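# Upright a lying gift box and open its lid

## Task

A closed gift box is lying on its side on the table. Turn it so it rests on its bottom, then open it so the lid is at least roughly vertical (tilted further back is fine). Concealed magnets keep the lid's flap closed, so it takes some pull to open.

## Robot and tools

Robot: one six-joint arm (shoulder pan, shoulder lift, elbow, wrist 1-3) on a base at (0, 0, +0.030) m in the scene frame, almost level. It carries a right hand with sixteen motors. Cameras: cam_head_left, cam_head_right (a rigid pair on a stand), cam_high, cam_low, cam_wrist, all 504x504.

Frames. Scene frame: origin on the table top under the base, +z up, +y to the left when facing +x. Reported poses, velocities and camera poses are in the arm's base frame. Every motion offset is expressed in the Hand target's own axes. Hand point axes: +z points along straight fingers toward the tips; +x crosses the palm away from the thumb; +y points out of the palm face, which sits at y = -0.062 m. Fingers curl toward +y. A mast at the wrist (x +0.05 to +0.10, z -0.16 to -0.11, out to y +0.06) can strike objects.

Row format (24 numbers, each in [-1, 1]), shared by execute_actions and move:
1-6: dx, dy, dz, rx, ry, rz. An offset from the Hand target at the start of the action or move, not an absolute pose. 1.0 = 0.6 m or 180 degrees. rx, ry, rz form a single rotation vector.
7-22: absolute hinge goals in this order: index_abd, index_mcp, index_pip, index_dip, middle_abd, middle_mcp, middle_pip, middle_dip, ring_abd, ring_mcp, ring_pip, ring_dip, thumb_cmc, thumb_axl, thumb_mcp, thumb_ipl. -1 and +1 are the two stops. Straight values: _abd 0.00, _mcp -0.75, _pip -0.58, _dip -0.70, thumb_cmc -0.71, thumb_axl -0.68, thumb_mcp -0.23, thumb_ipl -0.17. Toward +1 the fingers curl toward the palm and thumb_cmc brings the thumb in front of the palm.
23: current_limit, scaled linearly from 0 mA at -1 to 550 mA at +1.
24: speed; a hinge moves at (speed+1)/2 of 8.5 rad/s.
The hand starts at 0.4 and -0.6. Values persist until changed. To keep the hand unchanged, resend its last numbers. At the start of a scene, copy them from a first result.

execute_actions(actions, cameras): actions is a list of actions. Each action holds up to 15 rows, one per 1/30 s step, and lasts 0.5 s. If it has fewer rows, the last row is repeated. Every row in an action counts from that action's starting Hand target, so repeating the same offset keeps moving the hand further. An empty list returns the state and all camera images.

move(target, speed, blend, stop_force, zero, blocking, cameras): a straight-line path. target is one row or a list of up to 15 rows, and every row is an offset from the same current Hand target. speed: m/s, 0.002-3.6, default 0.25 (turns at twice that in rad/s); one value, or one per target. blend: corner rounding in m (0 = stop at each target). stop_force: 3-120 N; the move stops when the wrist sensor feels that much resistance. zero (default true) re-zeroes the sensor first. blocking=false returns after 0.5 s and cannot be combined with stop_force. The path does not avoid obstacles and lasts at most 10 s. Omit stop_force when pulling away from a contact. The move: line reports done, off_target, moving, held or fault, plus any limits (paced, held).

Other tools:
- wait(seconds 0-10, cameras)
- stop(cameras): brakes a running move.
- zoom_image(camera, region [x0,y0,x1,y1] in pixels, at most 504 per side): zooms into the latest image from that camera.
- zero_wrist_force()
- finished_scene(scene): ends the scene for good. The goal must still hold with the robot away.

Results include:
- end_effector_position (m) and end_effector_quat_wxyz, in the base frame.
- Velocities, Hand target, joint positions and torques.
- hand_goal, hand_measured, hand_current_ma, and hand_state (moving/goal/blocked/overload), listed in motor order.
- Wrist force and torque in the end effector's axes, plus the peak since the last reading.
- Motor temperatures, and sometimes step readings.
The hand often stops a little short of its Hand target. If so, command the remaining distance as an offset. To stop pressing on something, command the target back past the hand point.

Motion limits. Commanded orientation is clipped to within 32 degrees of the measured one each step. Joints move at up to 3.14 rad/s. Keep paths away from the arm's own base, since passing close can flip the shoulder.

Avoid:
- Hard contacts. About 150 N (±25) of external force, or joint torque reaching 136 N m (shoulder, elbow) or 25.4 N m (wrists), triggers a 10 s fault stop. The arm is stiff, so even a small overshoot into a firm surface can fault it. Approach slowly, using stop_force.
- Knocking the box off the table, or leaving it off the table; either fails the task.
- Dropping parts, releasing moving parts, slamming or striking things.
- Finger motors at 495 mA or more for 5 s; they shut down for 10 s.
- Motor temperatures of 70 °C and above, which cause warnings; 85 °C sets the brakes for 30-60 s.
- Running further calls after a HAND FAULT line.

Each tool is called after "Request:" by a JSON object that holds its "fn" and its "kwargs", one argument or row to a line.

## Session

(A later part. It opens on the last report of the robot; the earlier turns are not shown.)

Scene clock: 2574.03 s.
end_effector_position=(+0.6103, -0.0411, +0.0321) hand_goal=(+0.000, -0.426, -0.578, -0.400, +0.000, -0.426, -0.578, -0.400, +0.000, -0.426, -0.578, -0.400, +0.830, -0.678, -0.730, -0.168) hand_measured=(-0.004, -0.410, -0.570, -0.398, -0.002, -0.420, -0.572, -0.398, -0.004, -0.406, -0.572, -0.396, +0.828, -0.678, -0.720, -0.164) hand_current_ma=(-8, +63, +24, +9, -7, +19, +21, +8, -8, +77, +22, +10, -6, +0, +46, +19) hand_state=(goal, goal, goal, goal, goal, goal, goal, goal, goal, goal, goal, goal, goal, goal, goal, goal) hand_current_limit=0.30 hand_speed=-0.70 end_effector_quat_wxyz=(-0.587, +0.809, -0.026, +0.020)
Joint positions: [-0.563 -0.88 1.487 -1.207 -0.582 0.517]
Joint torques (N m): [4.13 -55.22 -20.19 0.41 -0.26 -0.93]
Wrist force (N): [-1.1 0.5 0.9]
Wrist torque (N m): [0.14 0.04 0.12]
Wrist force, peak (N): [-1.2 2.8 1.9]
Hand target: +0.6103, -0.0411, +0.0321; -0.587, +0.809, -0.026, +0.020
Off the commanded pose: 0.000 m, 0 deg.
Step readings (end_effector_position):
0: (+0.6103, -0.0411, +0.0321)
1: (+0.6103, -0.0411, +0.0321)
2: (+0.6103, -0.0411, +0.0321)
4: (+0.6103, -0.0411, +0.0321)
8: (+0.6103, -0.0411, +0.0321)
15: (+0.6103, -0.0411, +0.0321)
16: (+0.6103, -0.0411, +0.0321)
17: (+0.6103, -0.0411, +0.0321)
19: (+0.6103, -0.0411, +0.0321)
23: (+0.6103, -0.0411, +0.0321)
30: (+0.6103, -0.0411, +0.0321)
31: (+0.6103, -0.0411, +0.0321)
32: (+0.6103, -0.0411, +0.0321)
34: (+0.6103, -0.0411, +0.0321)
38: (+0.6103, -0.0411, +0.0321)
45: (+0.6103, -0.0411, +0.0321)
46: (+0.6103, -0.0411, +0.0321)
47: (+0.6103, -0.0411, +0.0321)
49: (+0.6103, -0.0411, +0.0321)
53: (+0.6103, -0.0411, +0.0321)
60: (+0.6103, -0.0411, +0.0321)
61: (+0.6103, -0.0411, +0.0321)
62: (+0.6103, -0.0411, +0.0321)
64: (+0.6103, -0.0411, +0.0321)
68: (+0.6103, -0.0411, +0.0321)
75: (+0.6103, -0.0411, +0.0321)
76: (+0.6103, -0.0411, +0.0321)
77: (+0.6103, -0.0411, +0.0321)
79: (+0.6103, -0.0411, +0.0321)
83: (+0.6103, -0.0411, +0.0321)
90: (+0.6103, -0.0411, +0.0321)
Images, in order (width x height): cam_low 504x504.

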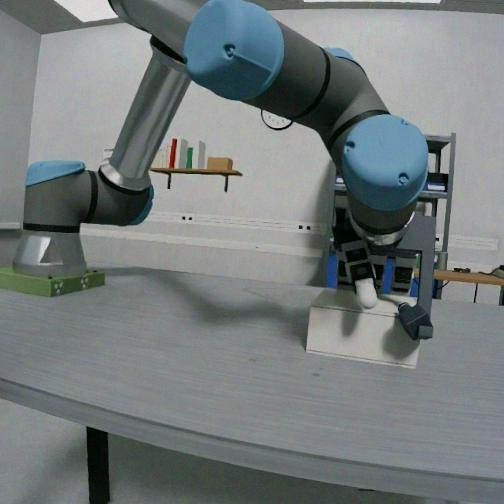

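Request:
{"fn": "move", "kwargs": {
  "target": [0, 0.0127, 0.0041, 0, 0, 0, 0, -0.425, -0.577, -0.4, 0, -0.425, -0.577, -0.4, 0, -0.425, -0.577, -0.4, 0.83, -0.678, -0.73, -0.168, 0.3, -0.7],
  "speed": 0.02,
  "stop_force": 4
}}

Request:
{"fn": "execute_actions", "kwargs": {
  "actions": [
    [[0,0,0,0,0,0, 0,-0.425,-0.577,0.246, 0,-0.425,-0.577,0.246, 0,-0.425,-0.577,0.246, 0.83,-0.678,-0.73,-0.168, 0.2,-0.7]],
    [[0,0,0,0,0,0, 0,-0.425,-0.577,0.246, 0,-0.425,-0.577,0.246, 0,-0.425,-0.577,0.246, 0.83,-0.678,-0.73,-0.168, 0.2,-0.7]],
    [[0,0,0,0,0,0, 0,-0.356,-0.577,0.246, 0,-0.356,-0.577,0.246, 0,-0.356,-0.577,0.246, 0.83,-0.678,-0.73,-0.168, 0.2,-0.7]]
  ]
}}

Request:
{"fn": "execute_actions", "kwargs": {
  "actions": [
    [[0,0,0,0,0,0, 0,-0.26,-0.577,0.34, 0,-0.356,-0.577,0.246, 0,-0.26,-0.577,0.34, 0.83,-0.678,-0.73,-0.168, 0.0,-0.9]],
    [[0,0,0,0,0,0, 0,-0.26,-0.577,0.34, 0,-0.356,-0.577,0.246, 0,-0.26,-0.577,0.34, 0.83,-0.678,-0.66,0.2, 0.0,-0.9]],
    [[0,0,0,0,0,0, 0,-0.26,-0.577,0.34, 0,-0.356,-0.577,0.246, 0,-0.26,-0.577,0.34, 0.83,-0.678,-0.62,0.4, 0.0,-0.9]]
  ],
  "cameras": ["cam_low"]
}}

Request:
{"fn": "zoom_image", "kwargs": {
  "camera": "cam_low",
  "region": [290, 250, 450, 380]
}}

Scene clock: 2589.93 s.
end_effector_position=(+0.6103, -0.0411, +0.0302) hand_goal=(+0.000, -0.426, -0.578, -0.400, +0.000, -0.426, -0.578, -0.400, +0.000, -0.426, -0.578, -0.400, +0.830, -0.678, -0.730, -0.168) hand_measured=(-0.004, -0.410, -0.570, -0.398, -0.002, -0.420, -0.572, -0.398, -0.004, -0.406, -0.572, -0.396, +0.828, -0.678, -0.720, -0.164) hand_current_ma=(-8, +63, +24, +9, -7, +20, +20, +8, -8, +77, +22, +10, -6, +0, +46, +19) hand_state=(goal, goal, goal, goal, goal, goal, goal, goal, goal, goal, goal, goal, goal, goal, goal, goal) hand_current_limit=0.30 hand_speed=-0.70 end_effector_quat_wxyz=(-0.587, +0.809, -0.026, +0.020)
Joint positions: [-0.563 -0.878 1.488 -1.211 -0.582 0.517]
Joint torques (N m): [3.35 -55.98 -24.66 1.59 -0.42 -0.08]
Wrist force (N): [-1.1 -2.6 -1.3]
Wrist torque (N m): [-0.28 0.17 -0.04]
Wrist force, peak (N): [-2.2 -12.9 -5.1]
Hand target: +0.6103, -0.0411, +0.0302; -0.587, +0.809, -0.026, +0.020 (not the last commanded pose)
Off the commanded pose: 0.006 m, 0 deg.
move: contact

Scene clock: 2591.63 s.
end_effector_position=(+0.6103, -0.0411, +0.0302) hand_goal=(+0.000, -0.356, -0.578, +0.246, +0.000, -0.356, -0.578, +0.246, +0.000, -0.356, -0.578, +0.246, +0.830, -0.678, -0.730, -0.168) hand_measured=(-0.004, -0.352, -0.572, +0.244, -0.002, -0.352, -0.572, +0.244, -0.004, -0.350, -0.572, +0.242, +0.828, -0.678, -0.720, -0.164) hand_current_ma=(-8, +15, +20, -9, -7, +16, +16, -8, -8, +18, +18, -9, -6, +0, +46, +19) hand_state=(goal, goal, goal, goal, goal, goal, goal, goal, goal, goal, goal, goal, goal, goal, goal, goal) hand_current_limit=0.20 hand_speed=-0.70 end_effector_quat_wxyz=(-0.587, +0.809, -0.026, +0.020)
Joint positions: [-0.563 -0.878 1.488 -1.211 -0.582 0.517]
Joint torques (N m): [3.68 -54.97 -25.21 0.61 -0.45 1.39]
Wrist force (N): [-0.9 -2.2 -1.0]
Wrist torque (N m): [-0.24 0.14 -0.02]
Wrist force, peak (N): [-1.1 -2.8 -1.1]
Hand target: +0.6103, -0.0411, +0.0302; -0.587, +0.809, -0.026, +0.020
Off the commanded pose: 0.000 m, 0 deg.
Step readings (end_effector_position):
0: (+0.6103, -0.0411, +0.0302)
1: (+0.6103, -0.0411, +0.0302)
2: (+0.6103, -0.0411, +0.0302)
4: (+0.6103, -0.0411, +0.0302)
8: (+0.6103, -0.0411, +0.0302)
15: (+0.6103, -0.0411, +0.0302)
16: (+0.6103, -0.0411, +0.0302)
17: (+0.6103, -0.0411, +0.0302)
19: (+0.6103, -0.0411, +0.0302)
23: (+0.6103, -0.0411, +0.0302)
30: (+0.6103, -0.0411, +0.0302)
31: (+0.6103, -0.0411, +0.0302)
32: (+0.6103, -0.0411, +0.0302)
34: (+0.6103, -0.0411, +0.0302)
38: (+0.6103, -0.0411, +0.0302)
45: (+0.6103, -0.0411, +0.0302)

Scene clock: 2594.10 s.
end_effector_position=(+0.6103, -0.0411, +0.0302) hand_goal=(+0.000, -0.260, -0.578, +0.340, +0.000, -0.356, -0.578, +0.246, +0.000, -0.260, -0.578, +0.340, +0.830, -0.678, -0.620, +0.400) hand_measured=(-0.004, -0.284, -0.598, +0.320, -0.002, -0.352, -0.572, +0.244, -0.002, -0.284, -0.592, +0.318, +0.826, -0.678, -0.648, +0.240) hand_current_ma=(-8, -94, -72, -73, -7, +16, +16, -8, -8, -99, -52, -82, -15, +0, -143, -271) hand_state=(goal, blocked, goal, goal, goal, goal, goal, goal, goal, blocked, goal, blocked, goal, goal, blocked, blocked) hand_current_limit=0.00 hand_speed=-0.90 end_effector_quat_wxyz=(-0.587, +0.809, -0.026, +0.020)
Joint positions: [-0.563 -0.878 1.488 -1.211 -0.582 0.517]
Joint torques (N m): [3.63 -52.99 -23.61 -0.4 -0.46 1.43]
Wrist force (N): [-1.1 1.2 0.7]
Wrist torque (N m): [0.28 0.05 0.11]
Wrist force, peak (N): [-1.4 -2.7 1.1]
Hand target: +0.6103, -0.0411, +0.0302; -0.587, +0.809, -0.026, +0.020
Off the commanded pose: 0.000 m, 0 deg.
Step readings (end_effector_position):
0: (+0.6103, -0.0411, +0.0302)
1: (+0.6103, -0.0411, +0.0302)
2: (+0.6103, -0.0411, +0.0302)
4: (+0.6103, -0.0411, +0.0302)
8: (+0.6103, -0.0411, +0.0302)
15: (+0.6103, -0.0411, +0.0302)
16: (+0.6103, -0.0411, +0.0302)
17: (+0.6103, -0.0411, +0.0302)
19: (+0.6103, -0.0411, +0.0302)
23: (+0.6103, -0.0411, +0.0302)
30: (+0.6103, -0.0411, +0.0302)
31: (+0.6103, -0.0411, +0.0302)
32: (+0.6103, -0.0411, +0.0302)
34: (+0.6103, -0.0411, +0.0302)
38: (+0.6103, -0.0411, +0.0302)
45: (+0.6103, -0.0411, +0.0302)
Images, in order (width x height): cam_low 504x504.

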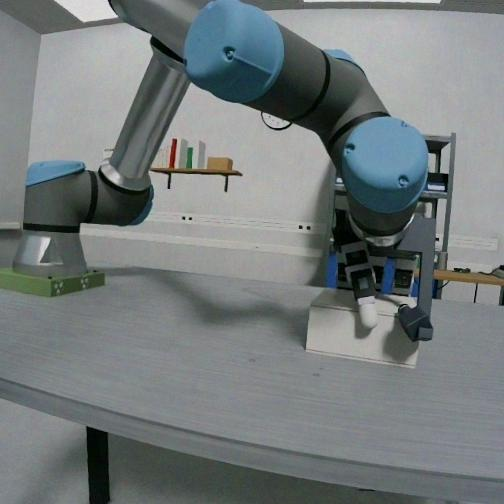

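Scaled by 3.150.

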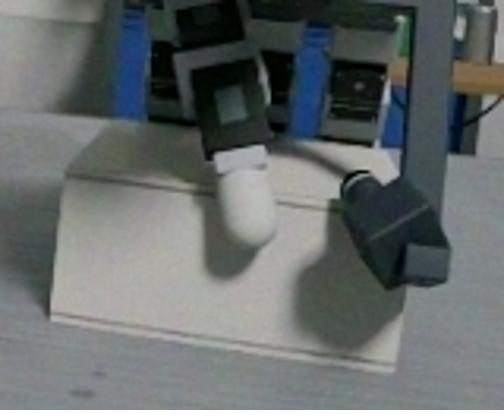

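Request:
{"fn": "execute_actions", "kwargs": {
  "actions": [
    [[0,0,0,0,0,0, 0,-0.18,-0.577,0.36, 0,-0.356,-0.577,0.246, 0,-0.18,-0.577,0.36, 0.83,-0.678,-0.55,0.5, 0.2,-0.9]],
    [[0,0,0,0,0,0, 0,-0.15,-0.577,0.36, 0,-0.238,-0.577,0.262, 0,-0.15,-0.577,0.36, 0.83,-0.678,-0.5,0.5, 0.2,-0.9]],
    [[0,0,0,0,0,0, 0,-0.15,-0.577,0.36, 0,-0.238,-0.577,0.262, 0,-0.15,-0.577,0.36, 0.83,-0.678,-0.5,0.5, 0.2,-0.9]]
  ]
}}

Request:
{"fn": "execute_actions", "kwargs": {
  "actions": [
    [[0,0,0,0,0,0, 0,-0.15,-0.577,0.36, 0,-0.288,-0.67,0.536, 0,-0.15,-0.577,0.36, 0.83,-0.678,-0.5,0.5, 0.2,-0.93]],
    [[0,0,0,0,0,0, 0,-0.15,-0.577,0.36, 0,-0.288,-0.67,0.536, 0,-0.15,-0.577,0.36, 0.83,-0.678,-0.5,0.5, 0.2,-0.93]],
    [[0,0,0,0,0,0, 0,-0.15,-0.577,0.36, 0,-0.425,-0.396,0.536, 0,-0.15,-0.577,0.36, 0.83,-0.678,-0.5,0.5, 0.2,-0.93]],
    [[0,0,0,0,0,0, 0,-0.15,-0.577,0.36, 0,-0.425,-0.396,0.536, 0,-0.15,-0.577,0.36, 0.83,-0.678,-0.5,0.5, 0.2,-0.93]]
  ],
  "cameras": ["cam_low"]
}}

Request:
{"fn": "zoom_image", "kwargs": {
  "camera": "cam_low",
  "region": [290, 250, 450, 380]
}}

Scene clock: 2650.20 s.
end_effector_position=(+0.6103, -0.0411, +0.0302) hand_goal=(+0.000, -0.150, -0.578, +0.360, +0.000, -0.238, -0.578, +0.262, +0.000, -0.150, -0.578, +0.360, +0.830, -0.678, -0.500, +0.500) hand_measured=(-0.002, -0.280, -0.604, +0.324, -0.002, -0.270, -0.586, +0.260, -0.002, -0.280, -0.600, +0.324, +0.824, -0.678, -0.648, +0.250) hand_current_ma=(-8, -330, -103, -141, -7, -139, -24, -9, -8, -330, -80, -148, -20, +0, -330, -330) hand_state=(goal, blocked, blocked, blocked, goal, blocked, goal, goal, goal, blocked, blocked, blocked, goal, goal, blocked, blocked) hand_current_limit=0.20 hand_speed=-0.90 end_effector_quat_wxyz=(-0.587, +0.809, -0.026, +0.020)
Joint positions: [-0.563 -0.878 1.488 -1.211 -0.582 0.517]
Joint torques (N m): [3.24 -48.53 -21.19 -1.2 -0.39 1.42]
Wrist force (N): [-1.0 0.8 1.7]
Wrist torque (N m): [0.31 0.02 0.13]
Wrist force, peak (N): [-1.3 2.6 1.5]
Hand target: +0.6103, -0.0411, +0.0302; -0.587, +0.809, -0.026, +0.020
Off the commanded pose: 0.000 m, 0 deg.
Step readings (end_effector_position):
0: (+0.6103, -0.0411, +0.0302)
1: (+0.6103, -0.0411, +0.0302)
2: (+0.6103, -0.0411, +0.0302)
4: (+0.6103, -0.0411, +0.0302)
8: (+0.6103, -0.0411, +0.0302)
15: (+0.6103, -0.0411, +0.0302)
16: (+0.6103, -0.0411, +0.0302)
17: (+0.6103, -0.0411, +0.0302)
19: (+0.6103, -0.0411, +0.0302)
23: (+0.6103, -0.0411, +0.0302)
30: (+0.6103, -0.0411, +0.0302)
31: (+0.6103, -0.0411, +0.0302)
32: (+0.6103, -0.0411, +0.0302)
34: (+0.6103, -0.0411, +0.0302)
38: (+0.6103, -0.0411, +0.0302)
45: (+0.6103, -0.0411, +0.0302)

Scene clock: 2652.53 s.
end_effector_position=(+0.6103, -0.0411, +0.0302) hand_goal=(+0.000, -0.150, -0.578, +0.360, +0.000, -0.426, -0.396, +0.536, +0.000, -0.150, -0.578, +0.360, +0.830, -0.678, -0.500, +0.500) hand_measured=(-0.002, -0.280, -0.604, +0.326, -0.002, -0.438, -0.432, +0.526, -0.002, -0.280, -0.600, +0.324, +0.824, -0.678, -0.648, +0.250) hand_current_ma=(-8, -330, -104, -138, -7, -45, -145, -39, -8, -330, -81, -145, -20, +0, -330, -330) hand_state=(goal, blocked, blocked, blocked, goal, goal, blocked, goal, goal, blocked, blocked, blocked, goal, goal, blocked, blocked) hand_current_limit=0.20 hand_speed=-0.93 end_effector_quat_wxyz=(-0.587, +0.809, -0.026, +0.020)
Joint positions: [-0.563 -0.878 1.488 -1.211 -0.582 0.517]
Joint torques (N m): [3.32 -46.88 -21.12 -1.13 -0.34 1.34]
Wrist force (N): [-1.1 2.2 1.6]
Wrist torque (N m): [0.29 0.02 0.14]
Wrist force, peak (N): [-1.1 2.4 1.7]
Hand target: +0.6103, -0.0411, +0.0302; -0.587, +0.809, -0.026, +0.020
Off the commanded pose: 0.000 m, 0 deg.
Step readings (end_effector_position):
0: (+0.6103, -0.0411, +0.0302)
1: (+0.6103, -0.0411, +0.0302)
2: (+0.6103, -0.0411, +0.0302)
4: (+0.6103, -0.0411, +0.0302)
8: (+0.6103, -0.0411, +0.0302)
15: (+0.6103, -0.0411, +0.0302)
16: (+0.6103, -0.0411, +0.0302)
17: (+0.6103, -0.0411, +0.0302)
19: (+0.6103, -0.0411, +0.0302)
23: (+0.6103, -0.0411, +0.0302)
30: (+0.6103, -0.0411, +0.0302)
31: (+0.6103, -0.0411, +0.0302)
32: (+0.6103, -0.0411, +0.0302)
34: (+0.6103, -0.0411, +0.0302)
38: (+0.6103, -0.0411, +0.0302)
45: (+0.6103, -0.0411, +0.0302)
46: (+0.6103, -0.0411, +0.0302)
47: (+0.6103, -0.0411, +0.0302)
49: (+0.6103, -0.0411, +0.0302)
53: (+0.6103, -0.0411, +0.0302)
60: (+0.6103, -0.0411, +0.0302)
Images, in order (width x height): cam_low 504x504.

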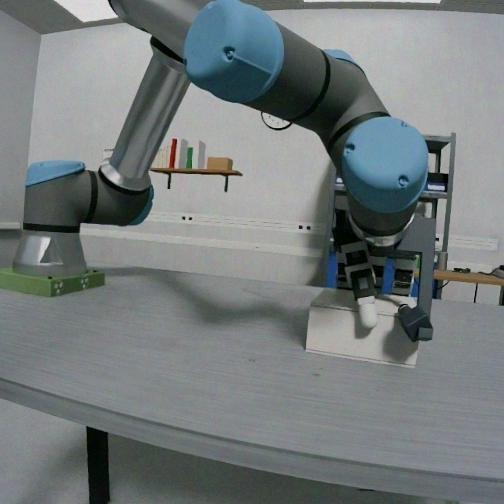

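Scaled by 3.150.

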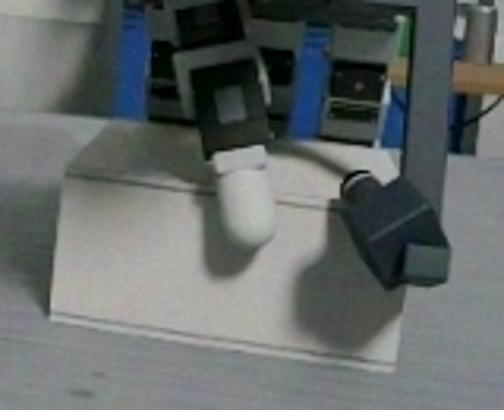

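Request:
{"fn": "execute_actions", "kwargs": {
  "actions": [
    [[0,0,0,0,0,0, 0,-0.2,-0.577,0.36, 0,-0.42,-0.5,0.3, 0,-0.2,-0.577,0.36, 0.83,-0.678,-0.55,0.5, 0.15,-0.9]],
    [[0,0,0,0,0,0, 0,-0.2,-0.577,0.36, 0,-0.5,-0.5,-0.2, 0,-0.2,-0.577,0.36, 0.83,-0.678,-0.55,0.5, 0.15,-0.8]]
  ]
}}

Request:
{"fn": "move", "kwargs": {
  "target": [0.083, -0.0055, 0.0114, 0, -0.1057, -0.0343, 0,-0.2,-0.577,0.36, 0,-0.5,-0.5,-0.2, 0,-0.2,-0.577,0.36, 0.83,-0.678,-0.55,0.5, 0.15,-0.8],
  "speed": 0.05,
  "cameras": ["cam_low", "cam_high", "cam_head_left"]
}}

Scene clock: 2918.83 s.
end_effector_position=(+0.6103, -0.0411, +0.0302) hand_goal=(+0.000, -0.200, -0.578, +0.360, +0.000, -0.500, -0.500, -0.200, +0.000, -0.200, -0.578, +0.360, +0.830, -0.678, -0.550, +0.500) hand_measured=(-0.002, -0.280, -0.606, +0.326, -0.002, -0.482, -0.494, -0.198, -0.002, -0.280, -0.600, +0.324, +0.824, -0.678, -0.648, +0.250) hand_current_ma=(-8, -316, -107, -138, -7, +76, +17, +8, -8, -316, -84, -145, -20, +0, -316, -316) hand_state=(goal, blocked, blocked, blocked, goal, goal, goal, goal, goal, blocked, blocked, blocked, goal, goal, blocked, blocked) hand_current_limit=0.15 hand_speed=-0.80 end_effector_quat_wxyz=(-0.587, +0.809, -0.026, +0.020)
Joint positions: [-0.563 -0.878 1.488 -1.211 -0.582 0.517]
Joint torques (N m): [3.16 -42.3 -18.25 -1.21 -0.27 1.31]
Wrist force (N): [-1.2 1.1 0.8]
Wrist torque (N m): [0.24 0.04 0.12]
Wrist force, peak (N): [-1.0 2.4 1.9]
Hand target: +0.6103, -0.0411, +0.0302; -0.587, +0.809, -0.026, +0.020
Off the commanded pose: 0.000 m, 0 deg.
Step readings (end_effector_position):
0: (+0.6103, -0.0411, +0.0302)
1: (+0.6103, -0.0411, +0.0302)
2: (+0.6103, -0.0411, +0.0302)
4: (+0.6103, -0.0411, +0.0302)
8: (+0.6103, -0.0411, +0.0302)
15: (+0.6103, -0.0411, +0.0302)
16: (+0.6103, -0.0411, +0.0302)
17: (+0.6103, -0.0411, +0.0302)
19: (+0.6103, -0.0411, +0.0302)
23: (+0.6103, -0.0411, +0.0302)
30: (+0.6103, -0.0411, +0.0302)

Scene clock: 2922.90 s.
end_effector_position=(+0.6605, -0.0369, +0.0313) hand_goal=(+0.000, -0.200, -0.578, +0.360, +0.000, -0.500, -0.500, -0.200, +0.000, -0.200, -0.578, +0.360, +0.830, -0.678, -0.550, +0.500) hand_measured=(-0.002, -0.280, -0.606, +0.326, -0.002, -0.482, -0.494, -0.198, -0.002, -0.280, -0.600, +0.324, +0.824, -0.678, -0.648, +0.250) hand_current_ma=(-8, -316, -113, -138, -7, +76, +17, +8, -8, -316, -87, -144, -22, +0, -316, -316) hand_state=(goal, blocked, blocked, blocked, goal, goal, goal, goal, goal, blocked, blocked, blocked, goal, goal, blocked, blocked) hand_current_limit=0.15 hand_speed=-0.80 end_effector_quat_wxyz=(-0.581, +0.801, +0.115, -0.082)
Joint positions: [-0.459 -0.627 0.987 -0.812 -0.794 0.326]
Joint torques (N m): [5.07 -50.25 -30.76 2.03 -0.59 -1.54]
Wrist force (N): [-0.7 2.4 1.1]
Wrist torque (N m): [0.25 -0.03 0.31]
Wrist force, peak (N): [-1.0 2.6 1.6]
Hand target: +0.6605, -0.0369, +0.0313; -0.581, +0.801, +0.115, -0.082
Off the commanded pose: 0.000 m, 0 deg.
move: done
Images, in order (width x height): cam_head_left 504x504, cam_high 504x504, cam_low 504x504.

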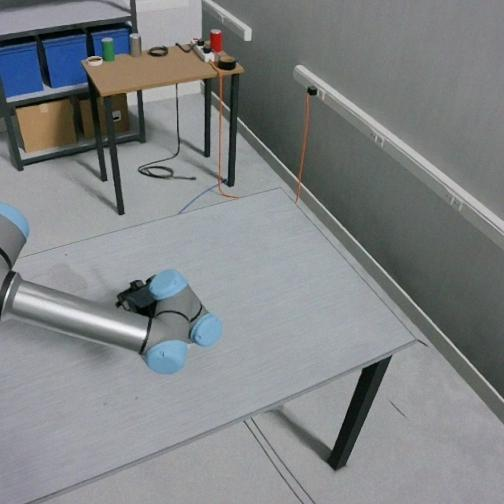

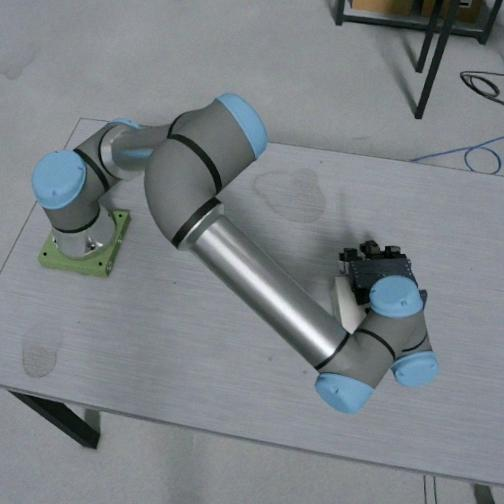

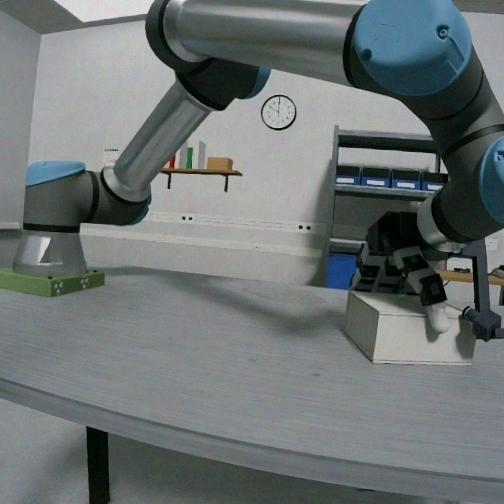

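Request:
{"fn": "zoom_image", "kwargs": {
  "camera": "cam_low",
  "region": [330, 230, 490, 380]
}}

Scaled by 3.150.

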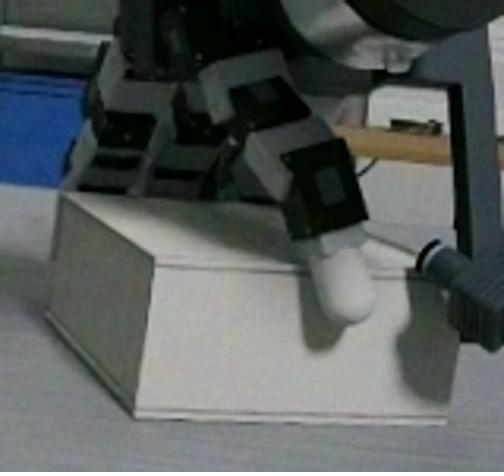

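Request:
{"fn": "move", "kwargs": {
  "target": [0.078, 0.009, -0.0285, 0, -0.132, -0.0429, 0,-0.2,-0.577,0.36, 0,-0.5,-0.5,-0.2, 0,-0.2,-0.577,0.36, 0.83,-0.678,-0.55,0.5, 0.15,-0.8],
  "speed": 0.06,
  "cameras": ["cam_low", "cam_high"]
}}

Request:
{"fn": "zoom_image", "kwargs": {
  "camera": "cam_low",
  "region": [340, 220, 500, 380]
}}

Scene clock: 2942.30 s.
end_effector_position=(+0.7091, -0.0407, +0.0314) hand_goal=(+0.000, -0.200, -0.578, +0.360, +0.000, -0.500, -0.500, -0.200, +0.000, -0.200, -0.578, +0.360, +0.830, -0.678, -0.550, +0.500) hand_measured=(-0.002, -0.280, -0.610, +0.336, -0.002, -0.482, -0.494, -0.198, -0.002, -0.280, -0.604, +0.332, +0.822, -0.678, -0.648, +0.250) hand_current_ma=(-8, -316, -128, -95, -7, +75, +17, +8, -8, -316, -101, -107, -27, +0, -316, -316) hand_state=(goal, blocked, blocked, blocked, goal, goal, goal, goal, goal, blocked, blocked, blocked, goal, goal, blocked, blocked) hand_current_limit=0.15 hand_speed=-0.80 end_effector_quat_wxyz=(-0.537, +0.772, +0.286, -0.184)
Joint positions: [-0.356 -0.166 0.035 -0.284 -1.078 0.181]
Joint torques (N m): [4.7 -57.52 -31.6 -1.66 -0.94 -2.08]
Wrist force (N): [-0.9 -0.3 1.3]
Wrist torque (N m): [0.38 -0.05 0.32]
Wrist force, peak (N): [-0.6 2.7 1.4]
Hand target: +0.7105, -0.0410, +0.0316; -0.549, +0.758, +0.285, -0.206
Off the commanded pose: 0.001 m, 3 deg.
elbow stopped short: the move would have taken joint 3 (elbow) straighter than the controller allows.
move: off_target
Images, in order (width x height): cam_high 504x504, cam_low 504x504.

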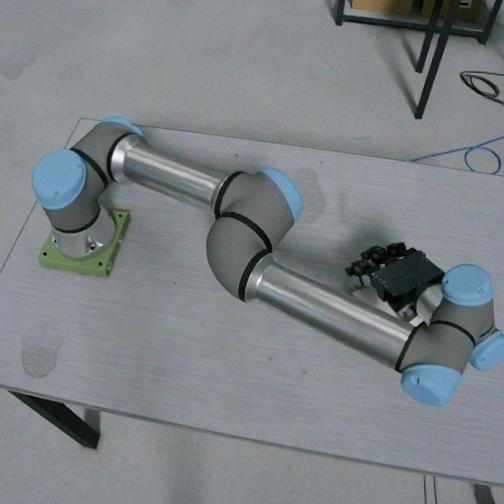

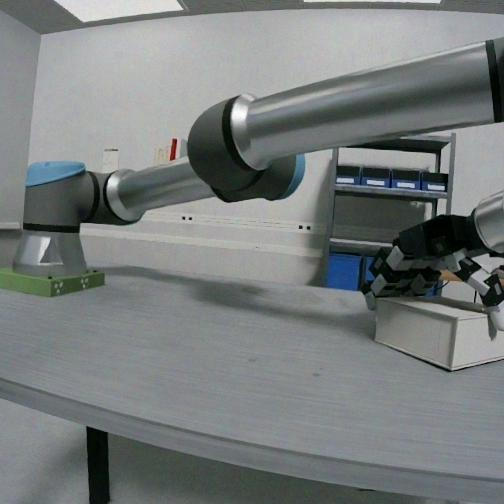

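Scaled by 3.150.

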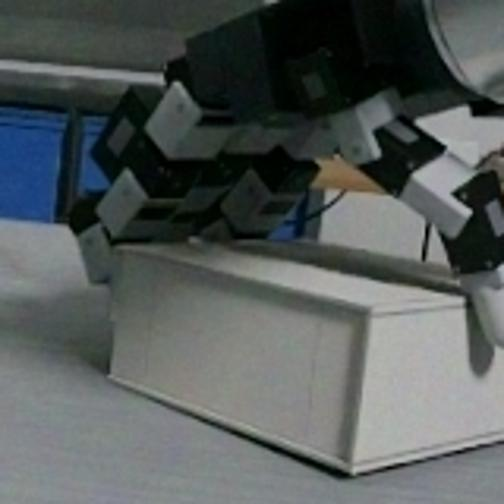

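Request:
{"fn": "move", "kwargs": {
  "target": [-0.125, -0.034, 0.1047, 0, 0, 0, 0,-0.2,-0.577,0.36, 0,-0.5,-0.5,-0.2, 0,-0.2,-0.577,0.36, 0.83,-0.678,-0.55,0.5, 0.15,-0.8],
  "speed": 0.06,
  "cameras": ["cam_low", "cam_high", "cam_wrist"]
}}

Request:
{"fn": "zoom_image", "kwargs": {
  "camera": "cam_low",
  "region": [300, 230, 460, 390]
}}

Scene clock: 2963.87 s.
end_effector_position=(+0.6106, -0.0408, +0.0313) hand_goal=(+0.000, -0.200, -0.578, +0.360, +0.000, -0.500, -0.500, -0.200, +0.000, -0.200, -0.578, +0.360, +0.830, -0.678, -0.550, +0.500) hand_measured=(+0.000, -0.276, -0.612, +0.334, -0.002, -0.482, -0.494, -0.198, -0.002, -0.280, -0.604, +0.334, +0.828, -0.678, -0.648, +0.250) hand_current_ma=(-2, -316, -136, -102, -7, +75, +17, +8, -4, -316, -102, -104, -8, +0, -316, -316) hand_state=(goal, blocked, blocked, blocked, goal, goal, goal, goal, goal, blocked, blocked, blocked, goal, goal, blocked, blocked) hand_current_limit=0.15 hand_speed=-0.80 end_effector_quat_wxyz=(-0.549, +0.758, +0.285, -0.206)
Joint positions: [-0.395 -0.587 0.899 -0.662 -1.139 0.151]
Joint torques (N m): [-8.44 -67.24 -7.85 -0.6 -1.4 -1.5]
Wrist force (N): [0.0 0.2 0.5]
Wrist torque (N m): [-0.02 0.00 0.11]
Wrist force, peak (N): [-0.7 3.1 1.8]
Hand target: +0.6105, -0.0408, +0.0313; -0.549, +0.758, +0.285, -0.206
Off the commanded pose: 0.000 m, 0 deg.
move: done
camera_calibration:
cam_wrist: T_world_to_cam=[[-0.486806, -0.645862, -0.588118, 0.327791], [-0.016086, -0.666538, 0.745297, -0.0757149], [-0.873362, 0.372275, 0.314085, 0.662586], [0, 0, 0, 1]] pos_world=[0.73703, -0.0854233, 0.0411015]
Images, in order (width x height): cam_high 504x504, cam_low 504x504, cam_wrist 504x504.

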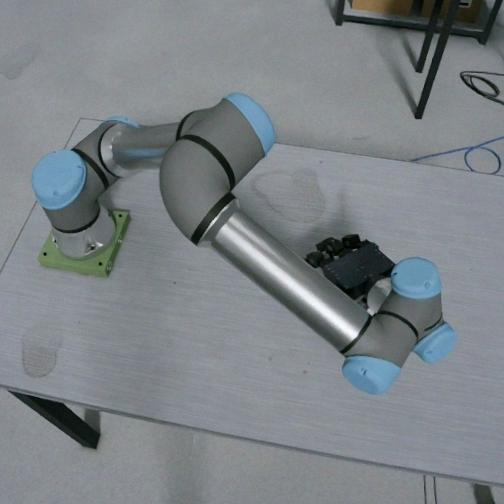

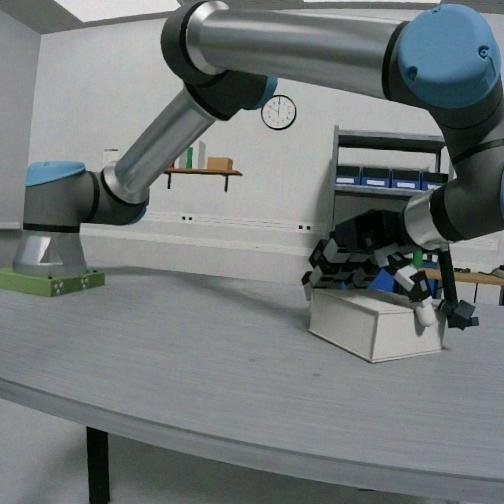

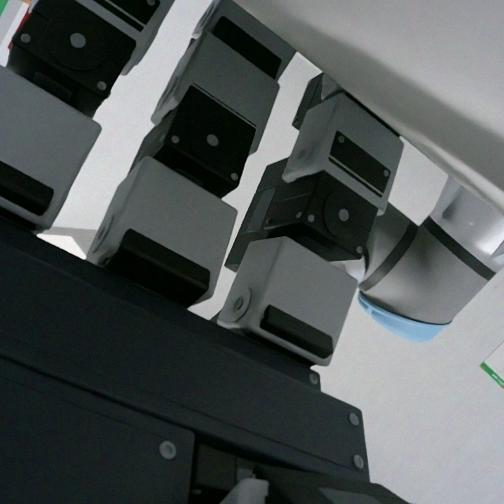

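Scaled by 3.150.

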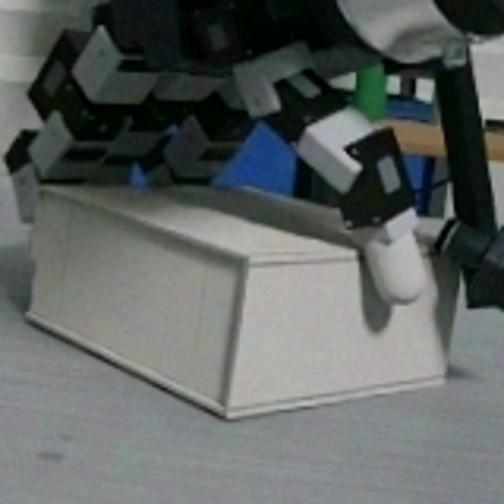

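Request:
{"fn": "zoom_image", "kwargs": {
  "camera": "cam_low",
  "region": [295, 280, 345, 345]
}}

Scaled by 7.754.

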